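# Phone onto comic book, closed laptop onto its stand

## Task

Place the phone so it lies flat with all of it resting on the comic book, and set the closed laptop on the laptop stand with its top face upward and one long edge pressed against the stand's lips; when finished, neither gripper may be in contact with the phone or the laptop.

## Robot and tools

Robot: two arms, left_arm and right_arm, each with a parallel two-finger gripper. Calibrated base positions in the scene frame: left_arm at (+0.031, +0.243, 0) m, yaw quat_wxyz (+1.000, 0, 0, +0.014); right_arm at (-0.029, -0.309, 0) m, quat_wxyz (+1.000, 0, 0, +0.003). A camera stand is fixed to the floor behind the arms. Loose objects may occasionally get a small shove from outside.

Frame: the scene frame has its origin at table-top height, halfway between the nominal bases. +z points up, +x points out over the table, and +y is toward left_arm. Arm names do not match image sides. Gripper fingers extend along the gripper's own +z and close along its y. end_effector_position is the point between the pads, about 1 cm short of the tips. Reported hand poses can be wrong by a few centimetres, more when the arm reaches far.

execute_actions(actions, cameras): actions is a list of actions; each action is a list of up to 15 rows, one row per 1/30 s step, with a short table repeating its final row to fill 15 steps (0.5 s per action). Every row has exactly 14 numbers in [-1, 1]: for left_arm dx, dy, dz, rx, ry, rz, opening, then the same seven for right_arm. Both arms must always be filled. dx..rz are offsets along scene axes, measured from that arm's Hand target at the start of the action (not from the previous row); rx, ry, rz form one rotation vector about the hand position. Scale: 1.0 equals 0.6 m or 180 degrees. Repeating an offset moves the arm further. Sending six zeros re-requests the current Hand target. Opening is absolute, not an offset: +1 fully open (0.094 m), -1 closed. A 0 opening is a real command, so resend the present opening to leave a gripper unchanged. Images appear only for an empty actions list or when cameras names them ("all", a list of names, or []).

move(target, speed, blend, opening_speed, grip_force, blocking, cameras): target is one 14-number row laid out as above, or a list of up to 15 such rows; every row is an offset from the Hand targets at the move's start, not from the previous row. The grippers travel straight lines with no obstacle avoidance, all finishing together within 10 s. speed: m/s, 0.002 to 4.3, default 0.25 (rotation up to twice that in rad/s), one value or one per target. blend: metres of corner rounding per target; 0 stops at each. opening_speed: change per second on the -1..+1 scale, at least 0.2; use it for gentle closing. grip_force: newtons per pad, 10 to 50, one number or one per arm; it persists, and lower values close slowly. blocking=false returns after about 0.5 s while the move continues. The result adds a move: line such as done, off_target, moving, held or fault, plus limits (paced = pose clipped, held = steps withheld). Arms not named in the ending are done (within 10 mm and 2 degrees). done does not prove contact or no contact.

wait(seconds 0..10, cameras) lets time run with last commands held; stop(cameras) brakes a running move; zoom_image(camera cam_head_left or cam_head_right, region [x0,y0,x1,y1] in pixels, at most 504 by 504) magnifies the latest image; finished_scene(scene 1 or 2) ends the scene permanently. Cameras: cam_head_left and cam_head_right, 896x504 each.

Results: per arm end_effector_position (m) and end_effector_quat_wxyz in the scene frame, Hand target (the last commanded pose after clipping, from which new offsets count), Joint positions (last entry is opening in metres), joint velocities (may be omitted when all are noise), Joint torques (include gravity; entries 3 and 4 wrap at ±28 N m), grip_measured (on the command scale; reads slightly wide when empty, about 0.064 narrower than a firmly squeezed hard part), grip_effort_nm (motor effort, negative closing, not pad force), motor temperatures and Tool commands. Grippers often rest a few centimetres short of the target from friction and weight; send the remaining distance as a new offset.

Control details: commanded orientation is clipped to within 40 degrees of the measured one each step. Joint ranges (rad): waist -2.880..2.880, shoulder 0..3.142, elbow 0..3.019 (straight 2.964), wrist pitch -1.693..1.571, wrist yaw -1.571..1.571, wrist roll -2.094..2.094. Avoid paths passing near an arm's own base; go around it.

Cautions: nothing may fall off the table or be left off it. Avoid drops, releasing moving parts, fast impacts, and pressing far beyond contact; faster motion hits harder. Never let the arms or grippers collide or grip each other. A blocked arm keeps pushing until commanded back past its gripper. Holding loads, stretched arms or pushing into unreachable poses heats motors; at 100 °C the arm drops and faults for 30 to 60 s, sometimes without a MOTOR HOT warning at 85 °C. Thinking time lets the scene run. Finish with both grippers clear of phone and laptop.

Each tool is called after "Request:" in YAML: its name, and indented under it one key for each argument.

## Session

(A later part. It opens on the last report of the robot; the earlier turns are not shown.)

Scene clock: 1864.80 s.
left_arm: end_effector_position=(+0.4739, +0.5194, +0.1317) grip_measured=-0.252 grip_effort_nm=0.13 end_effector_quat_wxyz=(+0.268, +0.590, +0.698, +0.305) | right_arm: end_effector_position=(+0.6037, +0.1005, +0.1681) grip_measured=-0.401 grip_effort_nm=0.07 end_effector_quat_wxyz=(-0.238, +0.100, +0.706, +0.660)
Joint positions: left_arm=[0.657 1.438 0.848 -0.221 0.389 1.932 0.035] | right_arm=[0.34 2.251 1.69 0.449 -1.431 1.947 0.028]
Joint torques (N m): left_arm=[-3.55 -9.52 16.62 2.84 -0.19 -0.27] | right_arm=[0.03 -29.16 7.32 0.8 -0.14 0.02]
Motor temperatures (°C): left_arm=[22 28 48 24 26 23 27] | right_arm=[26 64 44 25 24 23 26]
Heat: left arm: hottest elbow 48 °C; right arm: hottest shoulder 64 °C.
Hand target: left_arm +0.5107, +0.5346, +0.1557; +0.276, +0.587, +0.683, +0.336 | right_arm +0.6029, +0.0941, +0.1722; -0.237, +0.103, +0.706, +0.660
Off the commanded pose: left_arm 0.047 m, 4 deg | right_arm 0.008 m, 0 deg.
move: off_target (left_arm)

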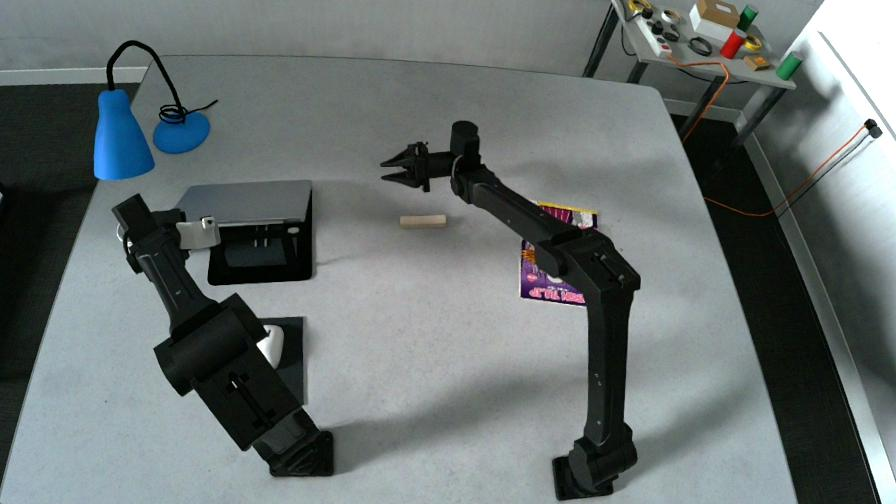

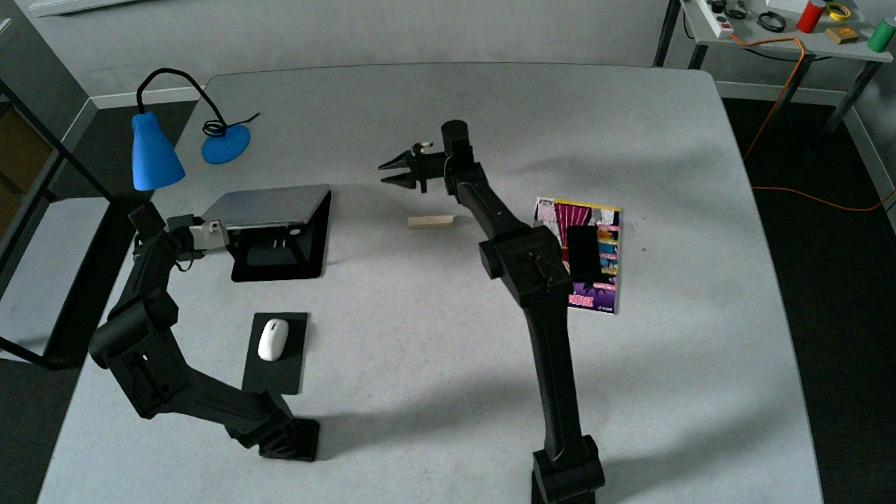

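Request:
move:
  target: [0.025, 0.004, -0.025, 0, 0, 0, -0.25, 0, 0, 0, 0, 0, 0, -0.4]
  speed: 0.05

Request:
move:
  target: [0.0, 0.0, 0.0, 0, 0, 0, -0.64, 0, 0, 0, 0, 0, 0, -0.4]
  speed: 0.05
  opening_speed: 0.3
  cameras: ["cam_head_right", "cam_head_left"]

Request:
zoom_image:
  camera: "cam_head_right"
  region: [150, 170, 250, 270]

Request:
zoom_image:
  camera: "cam_head_left"
  region: [130, 170, 330, 270]

Scene clock: 1872.03 s.
left_arm: end_effector_position=(+0.4900, +0.5261, +0.1331) grip_measured=-0.252 grip_effort_nm=0.13 end_effector_quat_wxyz=(+0.275, +0.586, +0.694, +0.315) | right_arm: end_effector_position=(+0.6037, +0.1005, +0.1681) grip_measured=-0.401 grip_effort_nm=0.07 end_effector_quat_wxyz=(-0.238, +0.100, +0.706, +0.660)
Joint positions: left_arm=[0.648 1.475 0.875 -0.179 0.391 1.914 0.035] | right_arm=[0.34 2.251 1.69 0.449 -1.431 1.947 0.028]
Joint torques (N m): left_arm=[-3.96 -8.7 15.73 2.95 -0.75 -0.2] | right_arm=[0.03 -29.16 7.34 0.81 -0.14 0.02]
Motor temperatures (°C): left_arm=[22 28 49 24 26 23 27] | right_arm=[26 64 44 25 24 23 26]
Heat: left arm: hottest elbow 49 °C; right arm: hottest shoulder 64 °C.
Hand target: left_arm +0.5256, +0.5370, +0.1408; +0.276, +0.587, +0.683, +0.336 | right_arm +0.6029, +0.0941, +0.1722; -0.237, +0.103, +0.706, +0.660
Off the commanded pose: left_arm 0.038 m, 3 deg | right_arm 0.008 m, 0 deg.
move: off_target (left_arm)

Scene clock: 1873.63 s.
left_arm: end_effector_position=(+0.4900, +0.5261, +0.1331) grip_measured=-0.637 grip_effort_nm=-0.08 end_effector_quat_wxyz=(+0.275, +0.586, +0.694, +0.315) | right_arm: end_effector_position=(+0.6037, +0.1005, +0.1681) grip_measured=-0.401 grip_effort_nm=0.07 end_effector_quat_wxyz=(-0.238, +0.100, +0.706, +0.660)
Joint positions: left_arm=[0.648 1.475 0.875 -0.179 0.391 1.913 0.017] | right_arm=[0.34 2.251 1.69 0.449 -1.431 1.947 0.028]
Joint torques (N m): left_arm=[-3.78 -8.35 15.75 2.95 -0.77 -0.21] | right_arm=[-0.03 -29.22 7.34 0.8 -0.14 0.02]
Motor temperatures (°C): left_arm=[22 28 50 24 27 23 27] | right_arm=[26 64 44 25 24 23 26]
Heat: left arm: hottest elbow 50 °C; right arm: hottest shoulder 64 °C.
Hand target: left_arm +0.5256, +0.5370, +0.1408; +0.276, +0.587, +0.683, +0.336 | right_arm +0.6029, +0.0941, +0.1722; -0.237, +0.103, +0.706, +0.660
Off the commanded pose: left_arm 0.038 m, 3 deg | right_arm 0.008 m, 0 deg.
move: off_target (left_arm)

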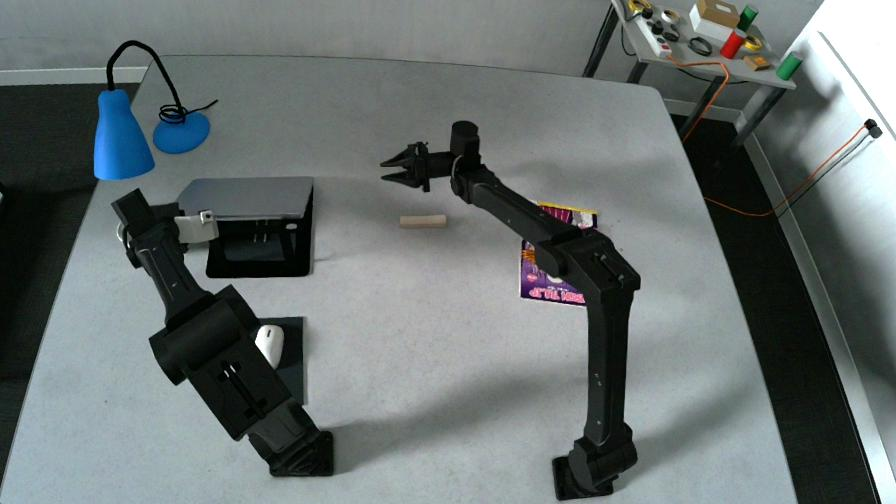

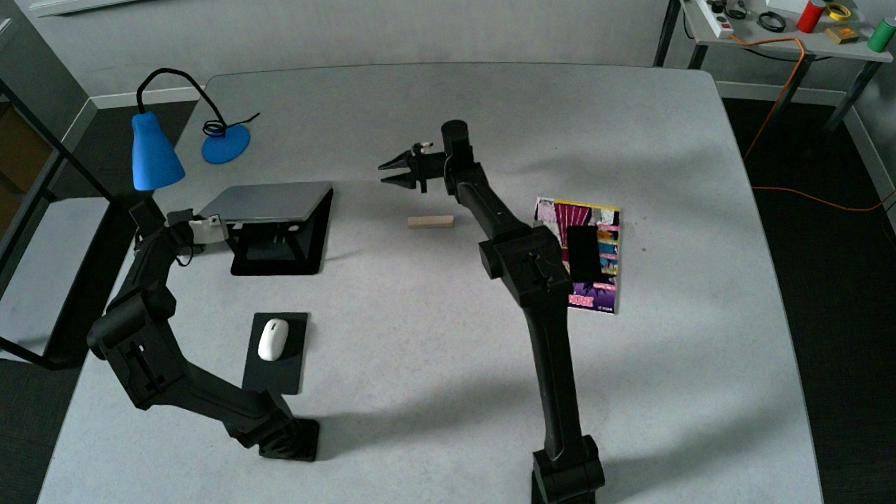

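Scaled by 5.040.

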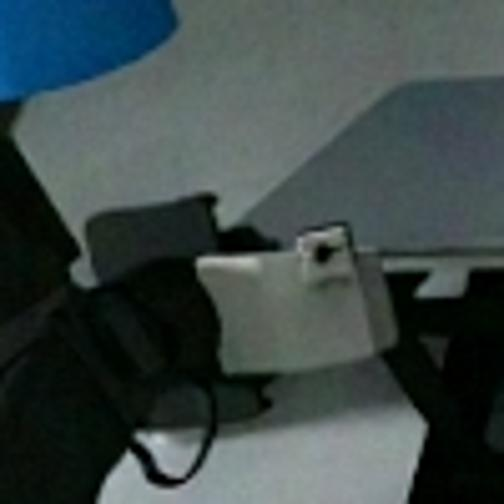

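Scaled by 2.520.

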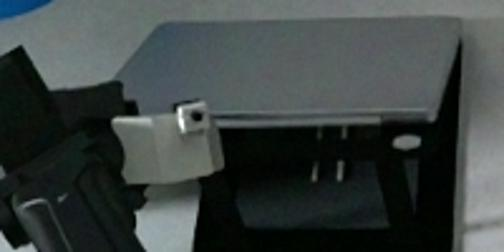

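Request:
move:
  target: [0.0, 0.0, 0.0, 0, 0, 0, -0.75, 0, 0, 0, 0, 0, 0, -0.4]
  speed: 0.05
  opening_speed: 0.3
  cameras: []

Scene clock: 1876.37 s.
left_arm: end_effector_position=(+0.4912, +0.5271, +0.1344) grip_measured=-0.746 grip_effort_nm=-0.18 end_effector_quat_wxyz=(+0.274, +0.586, +0.692, +0.319) | right_arm: end_effector_position=(+0.6037, +0.1005, +0.1681) grip_measured=-0.401 grip_effort_nm=0.07 end_effector_quat_wxyz=(-0.238, +0.100, +0.706, +0.660)
Joint positions: left_arm=[0.647 1.475 0.876 -0.173 0.387 1.916 0.012] | right_arm=[0.34 2.251 1.69 0.449 -1.431 1.947 0.028]
Joint torques (N m): left_arm=[-3.9 -7.94 15.66 2.59 -0.67 -0.17] | right_arm=[-0.03 -29.16 7.32 0.8 -0.14 0.02]
Motor temperatures (°C): left_arm=[22 28 50 24 27 23 27] | right_arm=[26 64 44 25 24 23 26]
Heat: left arm: hottest elbow 50 °C; right arm: hottest shoulder 64 °C.
Hand target: left_arm +0.5256, +0.5371, +0.1408; +0.276, +0.587, +0.683, +0.336 | right_arm +0.6029, +0.0941, +0.1722; -0.237, +0.103, +0.706, +0.660
Off the commanded pose: left_arm 0.036 m, 2 deg | right_arm 0.008 m, 0 deg.
move: off_target (left_arm)
No camera images: "cameras" was empty.

Request:
move:
  target: [0.0, 0.0, 0.0, 0, 0, 0, -0.85, 0, 0, 0, 0, 0, 0, -0.4]
  speed: 0.05
  opening_speed: 0.3
  cameras: ["cam_head_left"]

Request:
zoom_image:
  camera: "cam_head_left"
  region: [110, 160, 250, 270]

Scene clock: 1879.80 s.
left_arm: end_effector_position=(+0.4930, +0.5281, +0.1361) grip_measured=-0.846 grip_effort_nm=-0.16 end_effector_quat_wxyz=(+0.273, +0.586, +0.691, +0.323) | right_arm: end_effector_position=(+0.6037, +0.1005, +0.1681) grip_measured=-0.401 grip_effort_nm=0.07 end_effector_quat_wxyz=(-0.238, +0.100, +0.706, +0.660)
Joint positions: left_arm=[0.645 1.476 0.879 -0.168 0.384 1.917 0.007] | right_arm=[0.34 2.251 1.69 0.449 -1.431 1.947 0.028]
Joint torques (N m): left_arm=[-3.78 -8.76 15.56 2.56 -0.47 -0.19] | right_arm=[-0.03 -29.22 7.32 0.81 -0.14 0.02]
Motor temperatures (°C): left_arm=[22 28 50 24 27 24 27] | right_arm=[26 64 44 25 24 23 26]
Heat: left arm: hottest elbow 50 °C; right arm: hottest shoulder 64 °C.
Hand target: left_arm +0.5256, +0.5370, +0.1406; +0.276, +0.587, +0.683, +0.336 | right_arm +0.6029, +0.0941, +0.1722; -0.237, +0.103, +0.706, +0.660
Off the commanded pose: left_arm 0.034 m, 2 deg | right_arm 0.008 m, 0 deg.
move: off_target (left_arm)
Images, in order (width x height): cam_head_left 896x504.

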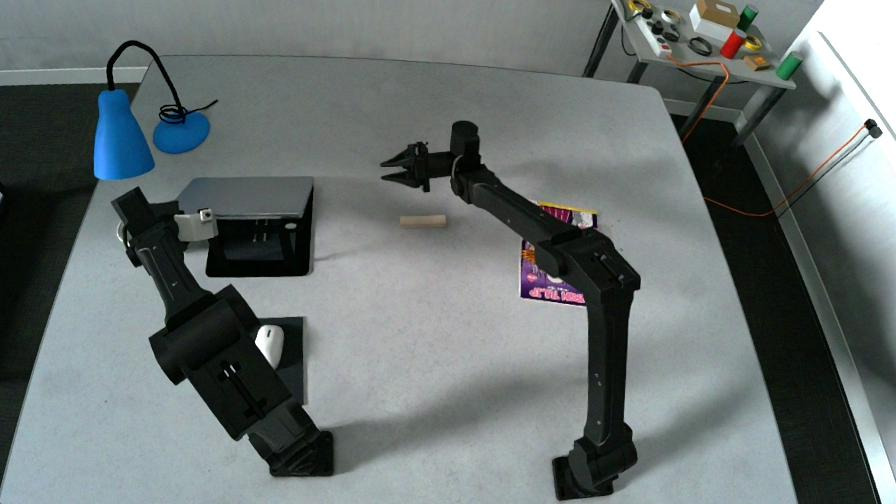

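Scaled by 3.600.

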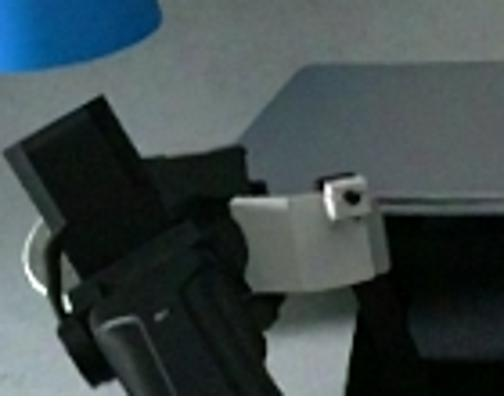

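Request:
move:
  target: [-0.13, -0.02, 0.07, 0, 0, 0, -0.25, 0, 0, 0, 0, 0, 0, -0.4]
  speed: 0.08
  cameras: ["all"]

Request:
zoom_image:
  camera: "cam_head_left"
  region: [110, 160, 330, 300]

Request:
zoom_image:
  camera: "cam_head_right"
  region: [140, 160, 360, 300]

Scene clock: 1889.23 s.
left_arm: end_effector_position=(+0.4555, +0.5232, +0.1788) grip_measured=-0.252 grip_effort_nm=0.13 end_effector_quat_wxyz=(+0.278, +0.588, +0.683, +0.332) | right_arm: end_effector_position=(+0.6037, +0.1005, +0.1681) grip_measured=-0.401 grip_effort_nm=0.07 end_effector_quat_wxyz=(-0.238, +0.100, +0.706, +0.660)
Joint positions: left_arm=[0.7 1.327 0.849 -0.281 0.433 1.962 0.035] | right_arm=[0.34 2.251 1.69 0.449 -1.431 1.947 0.028]
Joint torques (N m): left_arm=[-0.03 -13.22 9.14 1.14 0.34 0.03] | right_arm=[-0.03 -29.22 7.35 0.84 -0.14 0.02]
Motor temperatures (°C): left_arm=[22 27 49 24 27 24 27] | right_arm=[26 64 44 25 24 23 26]
Heat: left arm: hottest elbow 49 °C; right arm: hottest shoulder 64 °C.
Hand target: left_arm +0.4476, +0.5250, +0.1827; +0.276, +0.587, +0.683, +0.336 | right_arm +0.6029, +0.0941, +0.1722; -0.237, +0.103, +0.706, +0.660
Off the commanded pose: left_arm 0.009 m, 1 deg | right_arm 0.008 m, 0 deg.
move: done

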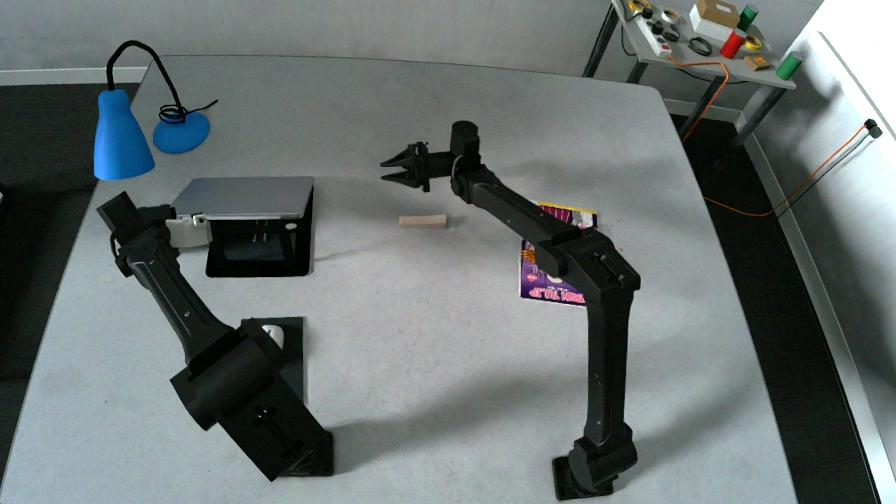

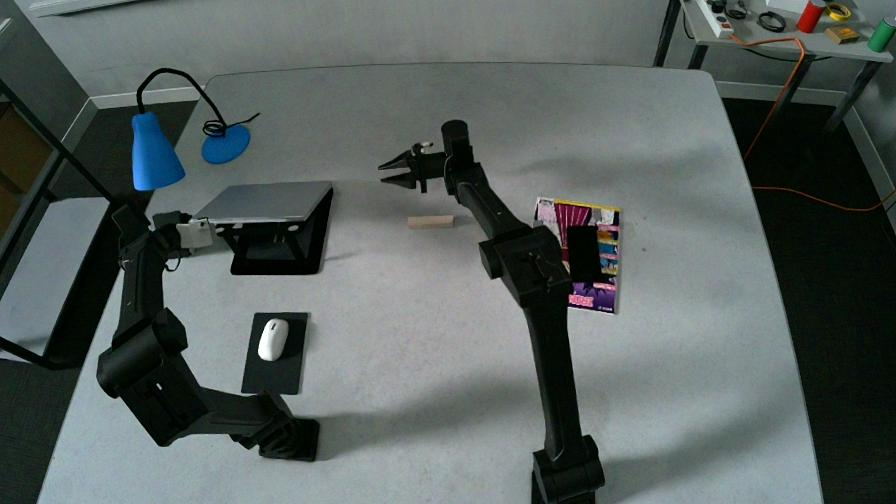

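Scaled by 2.291.

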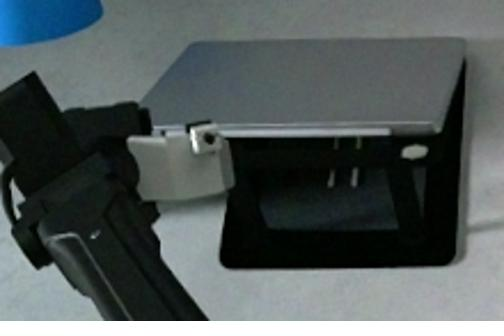

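Scaled by 2.291.

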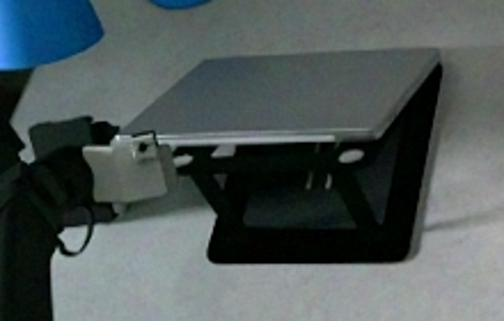

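Request:
move:
  target: [-0.015, 0.01, -0.075, 0, 0, 0, -0.25, 0, 0, 0, 0, 0, 0, -0.4]
  speed: 0.06
  cameras: ["cam_head_right"]

Request:
zoom_image:
  camera: "cam_head_right"
  region: [150, 190, 250, 270]

Scene clock: 1914.30 s.
left_arm: end_effector_position=(+0.4420, +0.5254, +0.1415) grip_measured=-0.252 grip_effort_nm=0.13 end_effector_quat_wxyz=(+0.278, +0.589, +0.683, +0.331) | right_arm: end_effector_position=(+0.6037, +0.1005, +0.1681) grip_measured=-0.401 grip_effort_nm=0.07 end_effector_quat_wxyz=(-0.238, +0.100, +0.706, +0.660)
Joint positions: left_arm=[0.727 1.364 0.772 -0.178 0.453 1.984 0.035] | right_arm=[0.34 2.251 1.69 0.449 -1.431 1.947 0.028]
Joint torques (N m): left_arm=[-0.21 -10.7 8.98 2.24 0.3 0.02] | right_arm=[0.03 -29.16 7.32 0.81 -0.14 0.02]
Motor temperatures (°C): left_arm=[22 28 46 24 27 23 27] | right_arm=[26 65 44 25 24 23 26]
Heat: left arm: hottest elbow 46 °C; right arm: hottest shoulder 65 °C.
Hand target: left_arm +0.4386, +0.5312, +0.1378; +0.276, +0.587, +0.683, +0.336 | right_arm +0.6029, +0.0941, +0.1722; -0.237, +0.103, +0.706, +0.660
Off the commanded pose: left_arm 0.008 m, 1 deg | right_arm 0.008 m, 0 deg.
move: done
Images, in order (width x height): cam_head_right 896x504.

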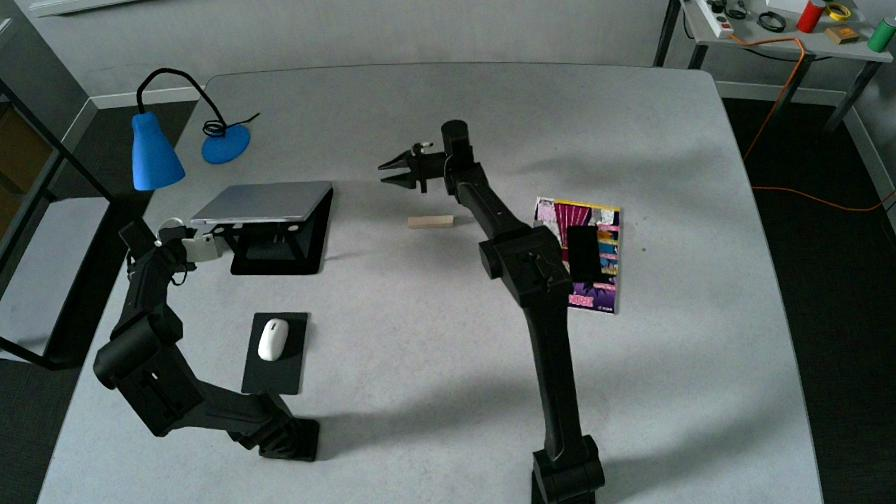

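Scaled by 5.040.

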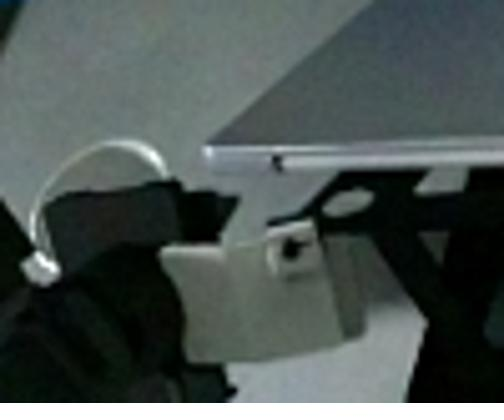

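Request:
move:
  target: [0.06, 0.012, 0.014, 0, 0, 0, -0.25, 0, 0, 0, 0, 0, 0, -0.4]
  speed: 0.05
  cameras: ["cam_head_right"]

Request:
zoom_image:
  camera: "cam_head_right"
  region: [150, 190, 250, 270]

Scene clock: 1919.50 s.
left_arm: end_effector_position=(+0.4495, +0.5246, +0.1204) grip_measured=-0.252 grip_effort_nm=0.13 end_effector_quat_wxyz=(+0.270, +0.588, +0.696, +0.311) | right_arm: end_effector_position=(+0.6037, +0.1005, +0.1681) grip_measured=-0.401 grip_effort_nm=0.07 end_effector_quat_wxyz=(-0.238, +0.100, +0.706, +0.660)
Joint positions: left_arm=[0.707 1.419 0.785 -0.178 0.425 1.968 0.035] | right_arm=[0.34 2.251 1.69 0.449 -1.431 1.947 0.028]
Joint torques (N m): left_arm=[-2.61 -10.11 15.2 1.52 0.1 -0.12] | right_arm=[-0.03 -29.22 7.35 0.79 -0.14 0.03]
Motor temperatures (°C): left_arm=[22 28 46 24 27 23 27] | right_arm=[26 65 44 25 24 23 26]
Heat: left arm: hottest elbow 46 °C; right arm: hottest shoulder 65 °C.
Hand target: left_arm +0.4746, +0.5383, +0.1460; +0.276, +0.587, +0.683, +0.336 | right_arm +0.6029, +0.0941, +0.1722; -0.237, +0.103, +0.706, +0.660
Off the commanded pose: left_arm 0.039 m, 3 deg | right_arm 0.008 m, 0 deg.
move: off_target (left_arm)
Images, in order (width x height): cam_head_right 896x504.

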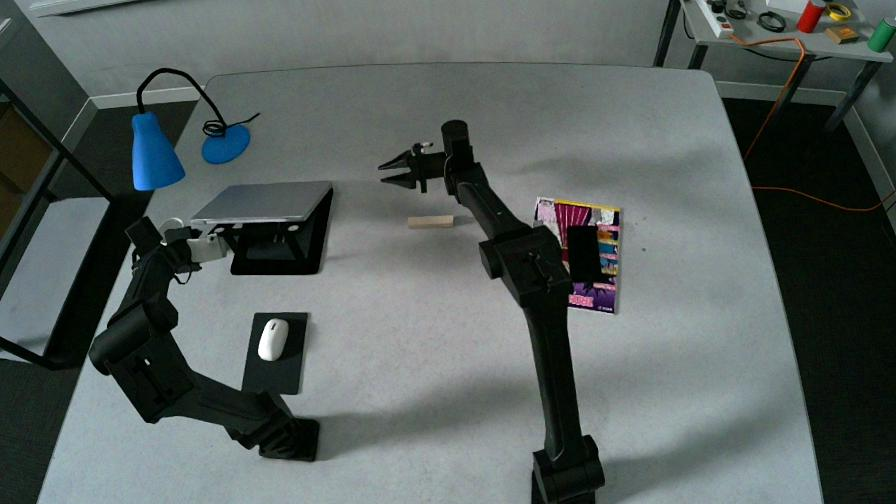

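Scaled by 5.040.

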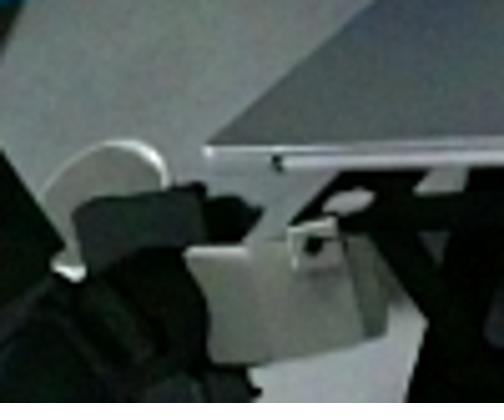

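Request:
move:
  target: [0.01, 0.0, 0.07, 0, 0, 0, -0.25, 0, 0, 0, 0, 0, 0, -0.4]
  speed: 0.05

Scene clock: 1922.87 s.
left_arm: end_effector_position=(+0.4586, +0.5285, +0.1476) grip_measured=-0.252 grip_effort_nm=0.13 end_effector_quat_wxyz=(+0.269, +0.588, +0.699, +0.305) | right_arm: end_effector_position=(+0.6037, +0.1005, +0.1681) grip_measured=-0.401 grip_effort_nm=0.07 end_effector_quat_wxyz=(-0.238, +0.100, +0.706, +0.660)
Joint positions: left_arm=[0.699 1.398 0.857 -0.282 0.418 1.96 0.035] | right_arm=[0.34 2.251 1.69 0.449 -1.431 1.947 0.028]
Joint torques (N m): left_arm=[-2.32 -13.04 15.97 1.2 0.12 -0.19] | right_arm=[-0.03 -29.22 7.35 0.79 -0.14 0.02]
Motor temperatures (°C): left_arm=[22 28 46 24 27 23 27] | right_arm=[26 65 44 25 24 23 26]
Heat: left arm: hottest elbow 46 °C; right arm: hottest shoulder 65 °C.
Hand target: left_arm +0.4807, +0.5382, +0.1882; +0.276, +0.587, +0.683, +0.336 | right_arm +0.6029, +0.0941, +0.1722; -0.237, +0.103, +0.706, +0.660
Off the commanded pose: left_arm 0.047 m, 4 deg | right_arm 0.008 m, 0 deg.
move: off_target (left_arm)

Request:
move:
  target: [0.035, 0.005, -0.042, 0, 0, 0, -0.25, 0, 0, 0, 0, 0, 0, -0.4]
  speed: 0.05
  cameras: ["cam_head_right"]

Request:
zoom_image:
  camera: "cam_head_right"
  region: [150, 190, 250, 270]

Scene clock: 1928.53 s.
left_arm: end_effector_position=(+0.4742, +0.5279, +0.1329) grip_measured=-0.252 grip_effort_nm=0.13 end_effector_quat_wxyz=(+0.268, +0.589, +0.699, +0.305) | right_arm: end_effector_position=(+0.6037, +0.1005, +0.1681) grip_measured=-0.401 grip_effort_nm=0.07 end_effector_quat_wxyz=(-0.238, +0.100, +0.706, +0.660)
Joint positions: left_arm=[0.672 1.45 0.865 -0.23 0.399 1.941 0.035] | right_arm=[0.34 2.251 1.69 0.449 -1.431 1.947 0.028]
Joint torques (N m): left_arm=[-2.73 -12.86 15.64 2.02 0.07 -0.11] | right_arm=[-0.03 -29.16 7.35 0.8 -0.14 0.03]
Motor temperatures (°C): left_arm=[22 28 47 24 27 23 27] | right_arm=[26 65 43 25 24 23 26]
Heat: left arm: hottest elbow 47 °C; right arm: hottest shoulder 65 °C.
Hand target: left_arm +0.5016, +0.5412, +0.1629; +0.276, +0.587, +0.683, +0.336 | right_arm +0.6029, +0.0941, +0.1722; -0.237, +0.103, +0.706, +0.660
Off the commanded pose: left_arm 0.043 m, 4 deg | right_arm 0.008 m, 0 deg.
move: off_target (left_arm)
Images, in order (width x height): cam_head_right 896x504.

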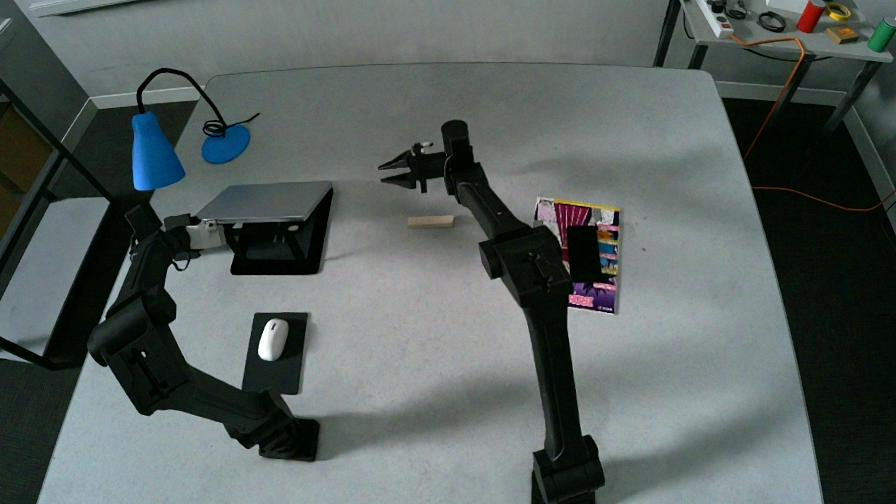

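Scaled by 5.040.

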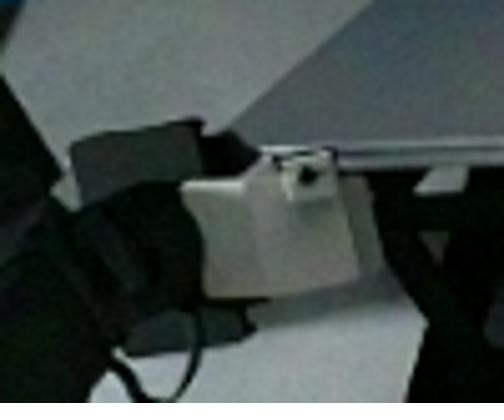

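Request:
move:
  target: [0.03, 0.004, -0.022, 0, 0, 0, -0.25, 0, 0, 0, 0, 0, 0, -0.4]
  speed: 0.05
  cameras: ["cam_head_right"]

Request:
zoom_image:
  camera: "cam_head_right"
  region: [150, 190, 250, 270]

Scene clock: 1938.27 s.
left_arm: end_effector_position=(+0.4866, +0.5301, +0.1277) grip_measured=-0.252 grip_effort_nm=0.13 end_effector_quat_wxyz=(+0.268, +0.589, +0.697, +0.309) | right_arm: end_effector_position=(+0.6037, +0.1005, +0.1681) grip_measured=-0.401 grip_effort_nm=0.07 end_effector_quat_wxyz=(-0.238, +0.100, +0.706, +0.660)
Joint positions: left_arm=[0.657 1.485 0.881 -0.199 0.389 1.931 0.035] | right_arm=[0.34 2.251 1.69 0.449 -1.431 1.947 0.028]
Joint torques (N m): left_arm=[-2.96 -10.93 16.09 2.36 -0.11 -0.2] | right_arm=[-0.03 -29.1 7.34 0.8 -0.15 0.02]
Motor temperatures (°C): left_arm=[22 27 49 24 27 23 27] | right_arm=[26 65 43 25 24 23 26]
Heat: left arm: hottest elbow 49 °C; right arm: hottest shoulder 65 °C.
Hand target: left_arm +0.5197, +0.5436, +0.1498; +0.276, +0.587, +0.683, +0.336 | right_arm +0.6029, +0.0941, +0.1722; -0.237, +0.103, +0.706, +0.660
Off the commanded pose: left_arm 0.042 m, 4 deg | right_arm 0.008 m, 0 deg.
move: off_target (left_arm)
Images, in order (width x height): cam_head_right 896x504.

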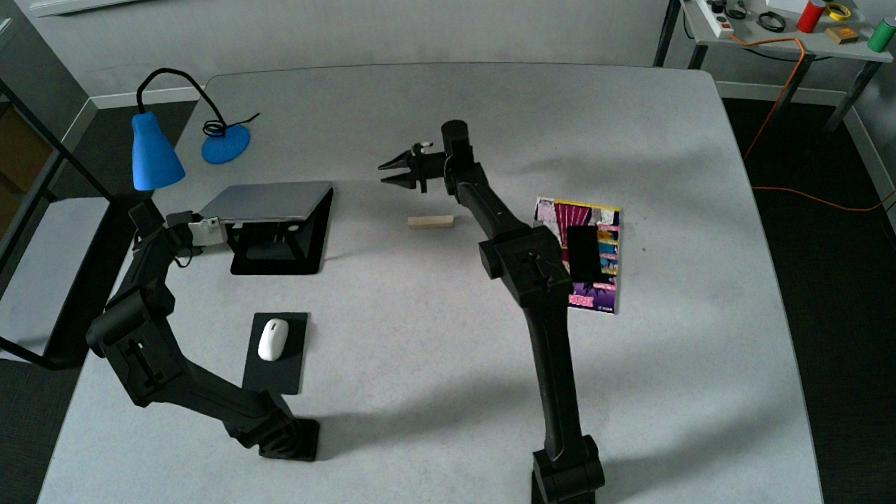

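Scaled by 5.040.

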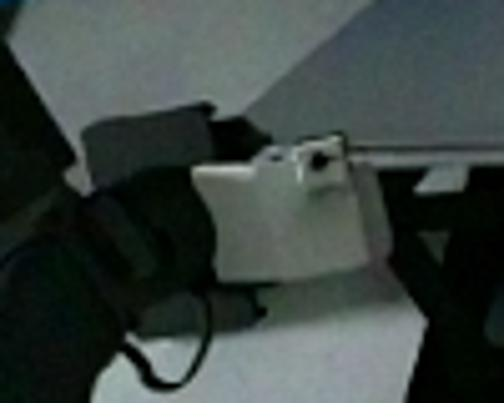

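Request:
move:
  target: [0.035, 0.004, -0.042, 0, 0, 0, -0.25, 0, 0, 0, 0, 0, 0, -0.4]
  speed: 0.05
  cameras: ["cam_head_right"]

Request:
zoom_image:
  camera: "cam_head_right"
  region: [150, 170, 350, 270]

Scene clock: 1942.00 s.
left_arm: end_effector_position=(+0.5078, +0.5395, +0.1291) grip_measured=-0.252 grip_effort_nm=0.13 end_effector_quat_wxyz=(+0.280, +0.581, +0.692, +0.325) | right_arm: end_effector_position=(+0.6037, +0.1005, +0.1681) grip_measured=-0.401 grip_effort_nm=0.07 end_effector_quat_wxyz=(-0.238, +0.100, +0.706, +0.660)
Joint positions: left_arm=[0.647 1.533 0.914 -0.134 0.391 1.901 0.035] | right_arm=[0.34 2.251 1.69 0.449 -1.431 1.947 0.028]
Joint torques (N m): left_arm=[-4.25 -8.41 14.95 2.69 -0.99 -0.11] | right_arm=[-0.03 -29.1 7.34 0.81 -0.14 0.02]
Motor temperatures (°C): left_arm=[22 27 49 24 27 23 27] | right_arm=[26 65 43 25 24 23 26]
Heat: left arm: hottest elbow 49 °C; right arm: hottest shoulder 65 °C.
Hand target: left_arm +0.5406, +0.5459, +0.1244; +0.276, +0.587, +0.683, +0.336 | right_arm +0.6029, +0.0941, +0.1722; -0.237, +0.103, +0.706, +0.660
Off the commanded pose: left_arm 0.034 m, 2 deg | right_arm 0.008 m, 0 deg.
move: off_target (left_arm)
Images, in order (width x height): cam_head_right 896x504.

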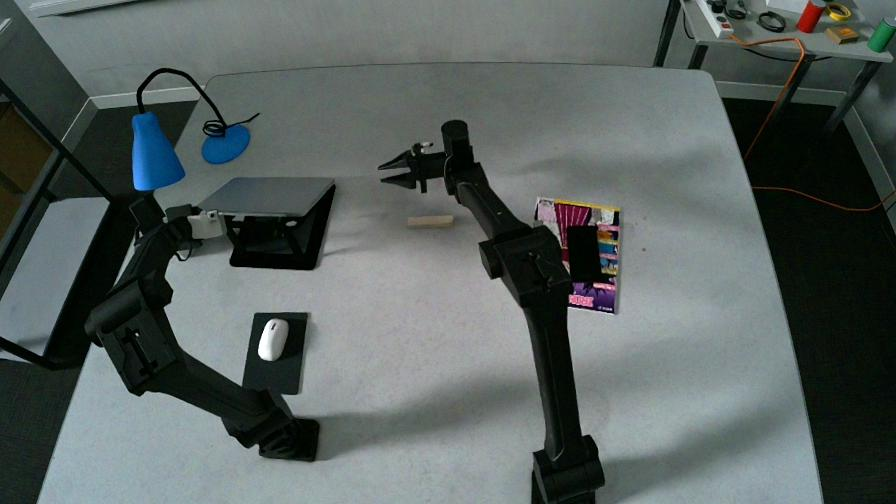

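Scaled by 2.520.

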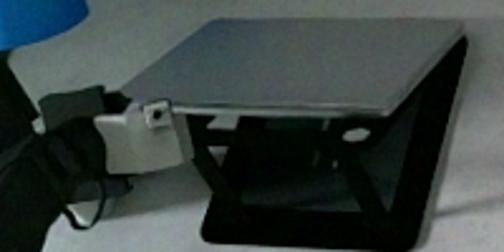

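Request:
move:
  target: [0.0, 0.0, 0.0, 0, 0, 0, -0.7, 0, 0, 0, 0, 0, 0, -0.4]
  speed: 0.05
  opening_speed: 0.3
  cameras: []

Scene clock: 1948.47 s.
left_arm: end_effector_position=(+0.5078, +0.5395, +0.1291) grip_measured=-0.697 grip_effort_nm=-0.08 end_effector_quat_wxyz=(+0.280, +0.581, +0.692, +0.325) | right_arm: end_effector_position=(+0.6037, +0.1005, +0.1681) grip_measured=-0.401 grip_effort_nm=0.07 end_effector_quat_wxyz=(-0.238, +0.100, +0.706, +0.660)
Joint positions: left_arm=[0.647 1.533 0.914 -0.134 0.391 1.901 0.014] | right_arm=[0.34 2.251 1.69 0.449 -1.431 1.947 0.028]
Joint torques (N m): left_arm=[-4.54 -8.59 14.91 2.81 -0.92 -0.05] | right_arm=[-0.03 -29.16 7.35 0.79 -0.15 0.02]
Motor temperatures (°C): left_arm=[22 27 50 24 27 23 27] | right_arm=[26 65 43 25 24 23 26]
Heat: left arm: hottest elbow 50 °C; right arm: hottest shoulder 65 °C.
Hand target: left_arm +0.5406, +0.5459, +0.1244; +0.276, +0.587, +0.683, +0.336 | right_arm +0.6029, +0.0941, +0.1722; -0.237, +0.103, +0.706, +0.660
Off the commanded pose: left_arm 0.034 m, 2 deg | right_arm 0.008 m, 0 deg.
move: off_target (left_arm)
No camera images: "cameras" was empty.

Request:
move:
  target:
    - [-0.15, -0.026, 0.1, 0, 0, 0, -0.7, 0, 0, 0, 0, 0, 0, -0.4]
    - [-0.24, -0.09, 0.28, -0.386, -0.068, 0.311, -0.4, 0, 0, 0, 0, 0, 0, -0.4]
  speed: [0.08, 0.2]
  blend: [0.02, 0]
  cameras: ["all"]

Scene clock: 1989.13 s.
left_arm: end_effector_position=(+0.3907, +0.4777, +0.2514) grip_measured=-0.403 grip_effort_nm=0.13 end_effector_quat_wxyz=(+0.408, -0.067, +0.910, +0.019) | right_arm: end_effector_position=(+0.6037, +0.1005, +0.1681) grip_measured=-0.401 grip_effort_nm=0.07 end_effector_quat_wxyz=(-0.238, +0.100, +0.706, +0.660)
Joint positions: left_arm=[0.732 1.054 0.867 -0.651 0.462 0.434 0.028] | right_arm=[0.34 2.251 1.69 0.449 -1.431 1.947 0.028]
Joint torques (N m): left_arm=[-0.56 -9.82 17.4 1.21 0.11 -0.08] | right_arm=[0.03 -29.22 7.34 0.83 -0.14 0.01]
Motor temperatures (°C): left_arm=[22 27 49 24 28 23 27] | right_arm=[26 65 43 25 24 23 25]
Heat: left arm: hottest elbow 49 °C; right arm: hottest shoulder 65 °C.
Hand target: left_arm +0.3966, +0.4919, +0.2925; +0.434, -0.068, +0.897, +0.043 | right_arm +0.6029, +0.0941, +0.1722; -0.237, +0.103, +0.706, +0.660
Off the commanded pose: left_arm 0.044 m, 4 deg | right_arm 0.008 m, 0 deg.
move: off_target (left_arm); target 2's new opening was sent with left_arm's hand 0.044 m and 4 deg from that target

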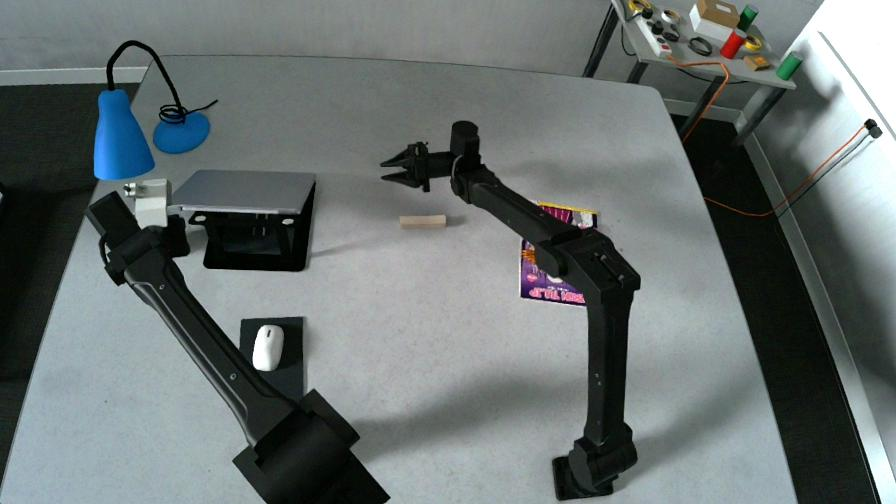

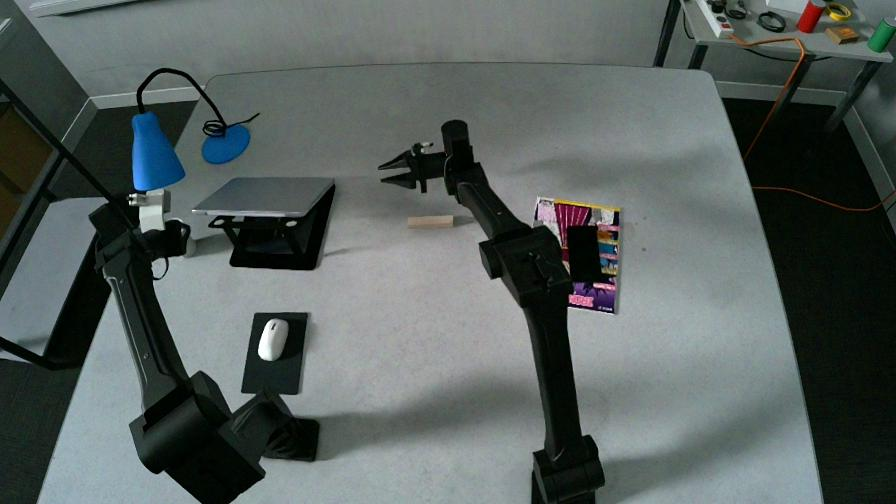

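Request:
zoom_image:
  camera: "cam_head_left"
  region: [150, 150, 330, 280]

Request:
zoom_image:
  camera: "cam_head_right"
  region: [170, 150, 350, 280]

Scaled by 2.800.

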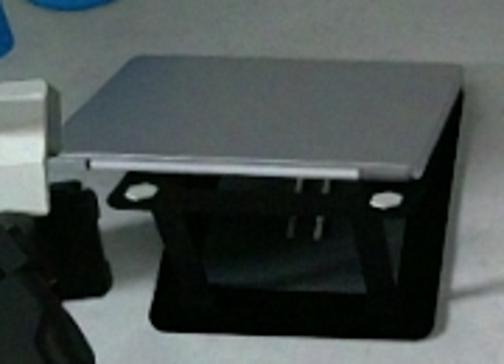

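Scaled by 2.800.

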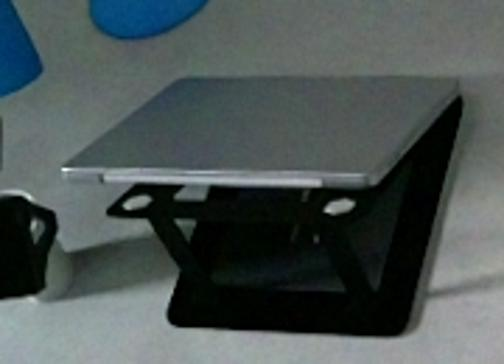

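Request:
move:
  target: [-0.15, -0.2, 0.03, 0, 0, 0, -0.4, 0, -0.1, 0.03, 0, 0, 0, -0.4]
  speed: 0.15
  cameras: ["all"]

Request:
zoom_image:
  camera: "cam_head_left"
  region: [90, 140, 330, 290]

Request:
zoom_image:
  camera: "cam_head_right"
  region: [130, 140, 370, 290]

Request:
zoom_image:
  camera: "cam_head_right"
  region: [490, 170, 650, 330]

Scene clock: 2015.90 s.
left_arm: end_effector_position=(+0.3069, +0.3772, +0.3159) grip_measured=-0.402 grip_effort_nm=0.13 end_effector_quat_wxyz=(+0.438, -0.068, +0.895, +0.050) | right_arm: end_effector_position=(+0.6040, +0.0415, +0.1848) grip_measured=-0.401 grip_effort_nm=0.07 end_effector_quat_wxyz=(-0.240, +0.100, +0.704, +0.661)
Joint positions: left_arm=[0.631 0.596 0.784 -0.901 0.367 0.338 0.028] | right_arm=[0.259 2.181 1.631 0.34 -1.513 1.851 0.028]
Joint torques (N m): left_arm=[-2.02 -2.78 10.48 1.4 0.01 -0.11] | right_arm=[-0.09 -28.4 7.39 0.75 -0.2 0.01]
Motor temperatures (°C): left_arm=[22 27 49 24 27 23 27] | right_arm=[26 65 43 25 24 23 25]
Heat: left arm: hottest elbow 49 °C; right arm: hottest shoulder 65 °C.
Hand target: left_arm +0.3067, +0.3719, +0.3104; +0.434, -0.068, +0.898, +0.042 | right_arm +0.6030, +0.0340, +0.1903; -0.237, +0.102, +0.706, +0.660
Off the commanded pose: left_arm 0.008 m, 1 deg | right_arm 0.009 m, 1 deg.
move: done

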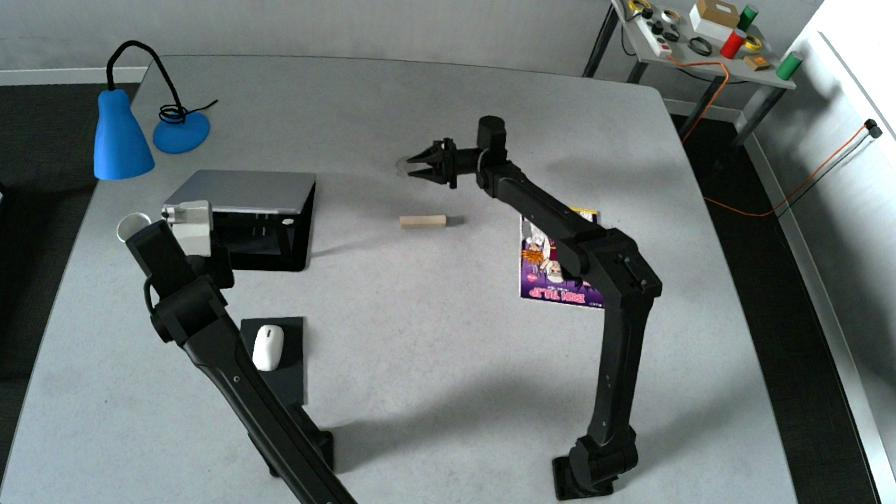

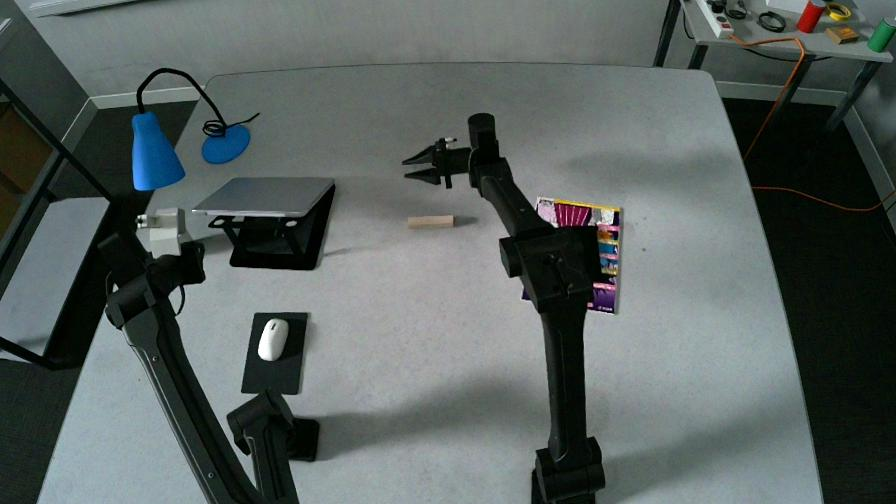

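Scaled by 2.100.

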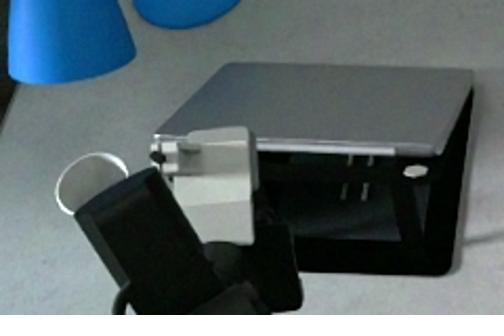

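Scaled by 2.100.

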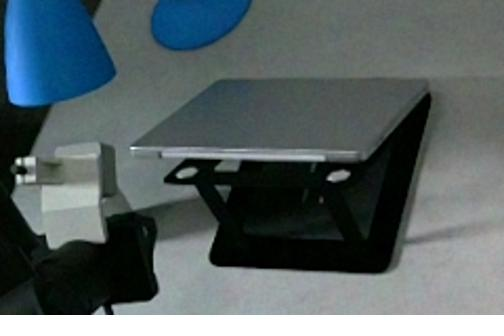

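Scaled by 3.150.

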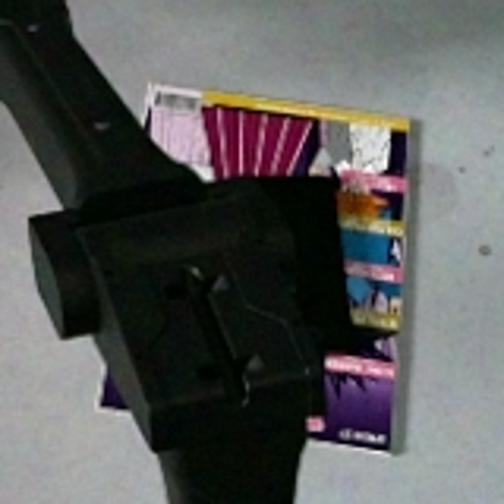

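Request:
finished_scene:
  scene: 2

The scene is finished: the task was done.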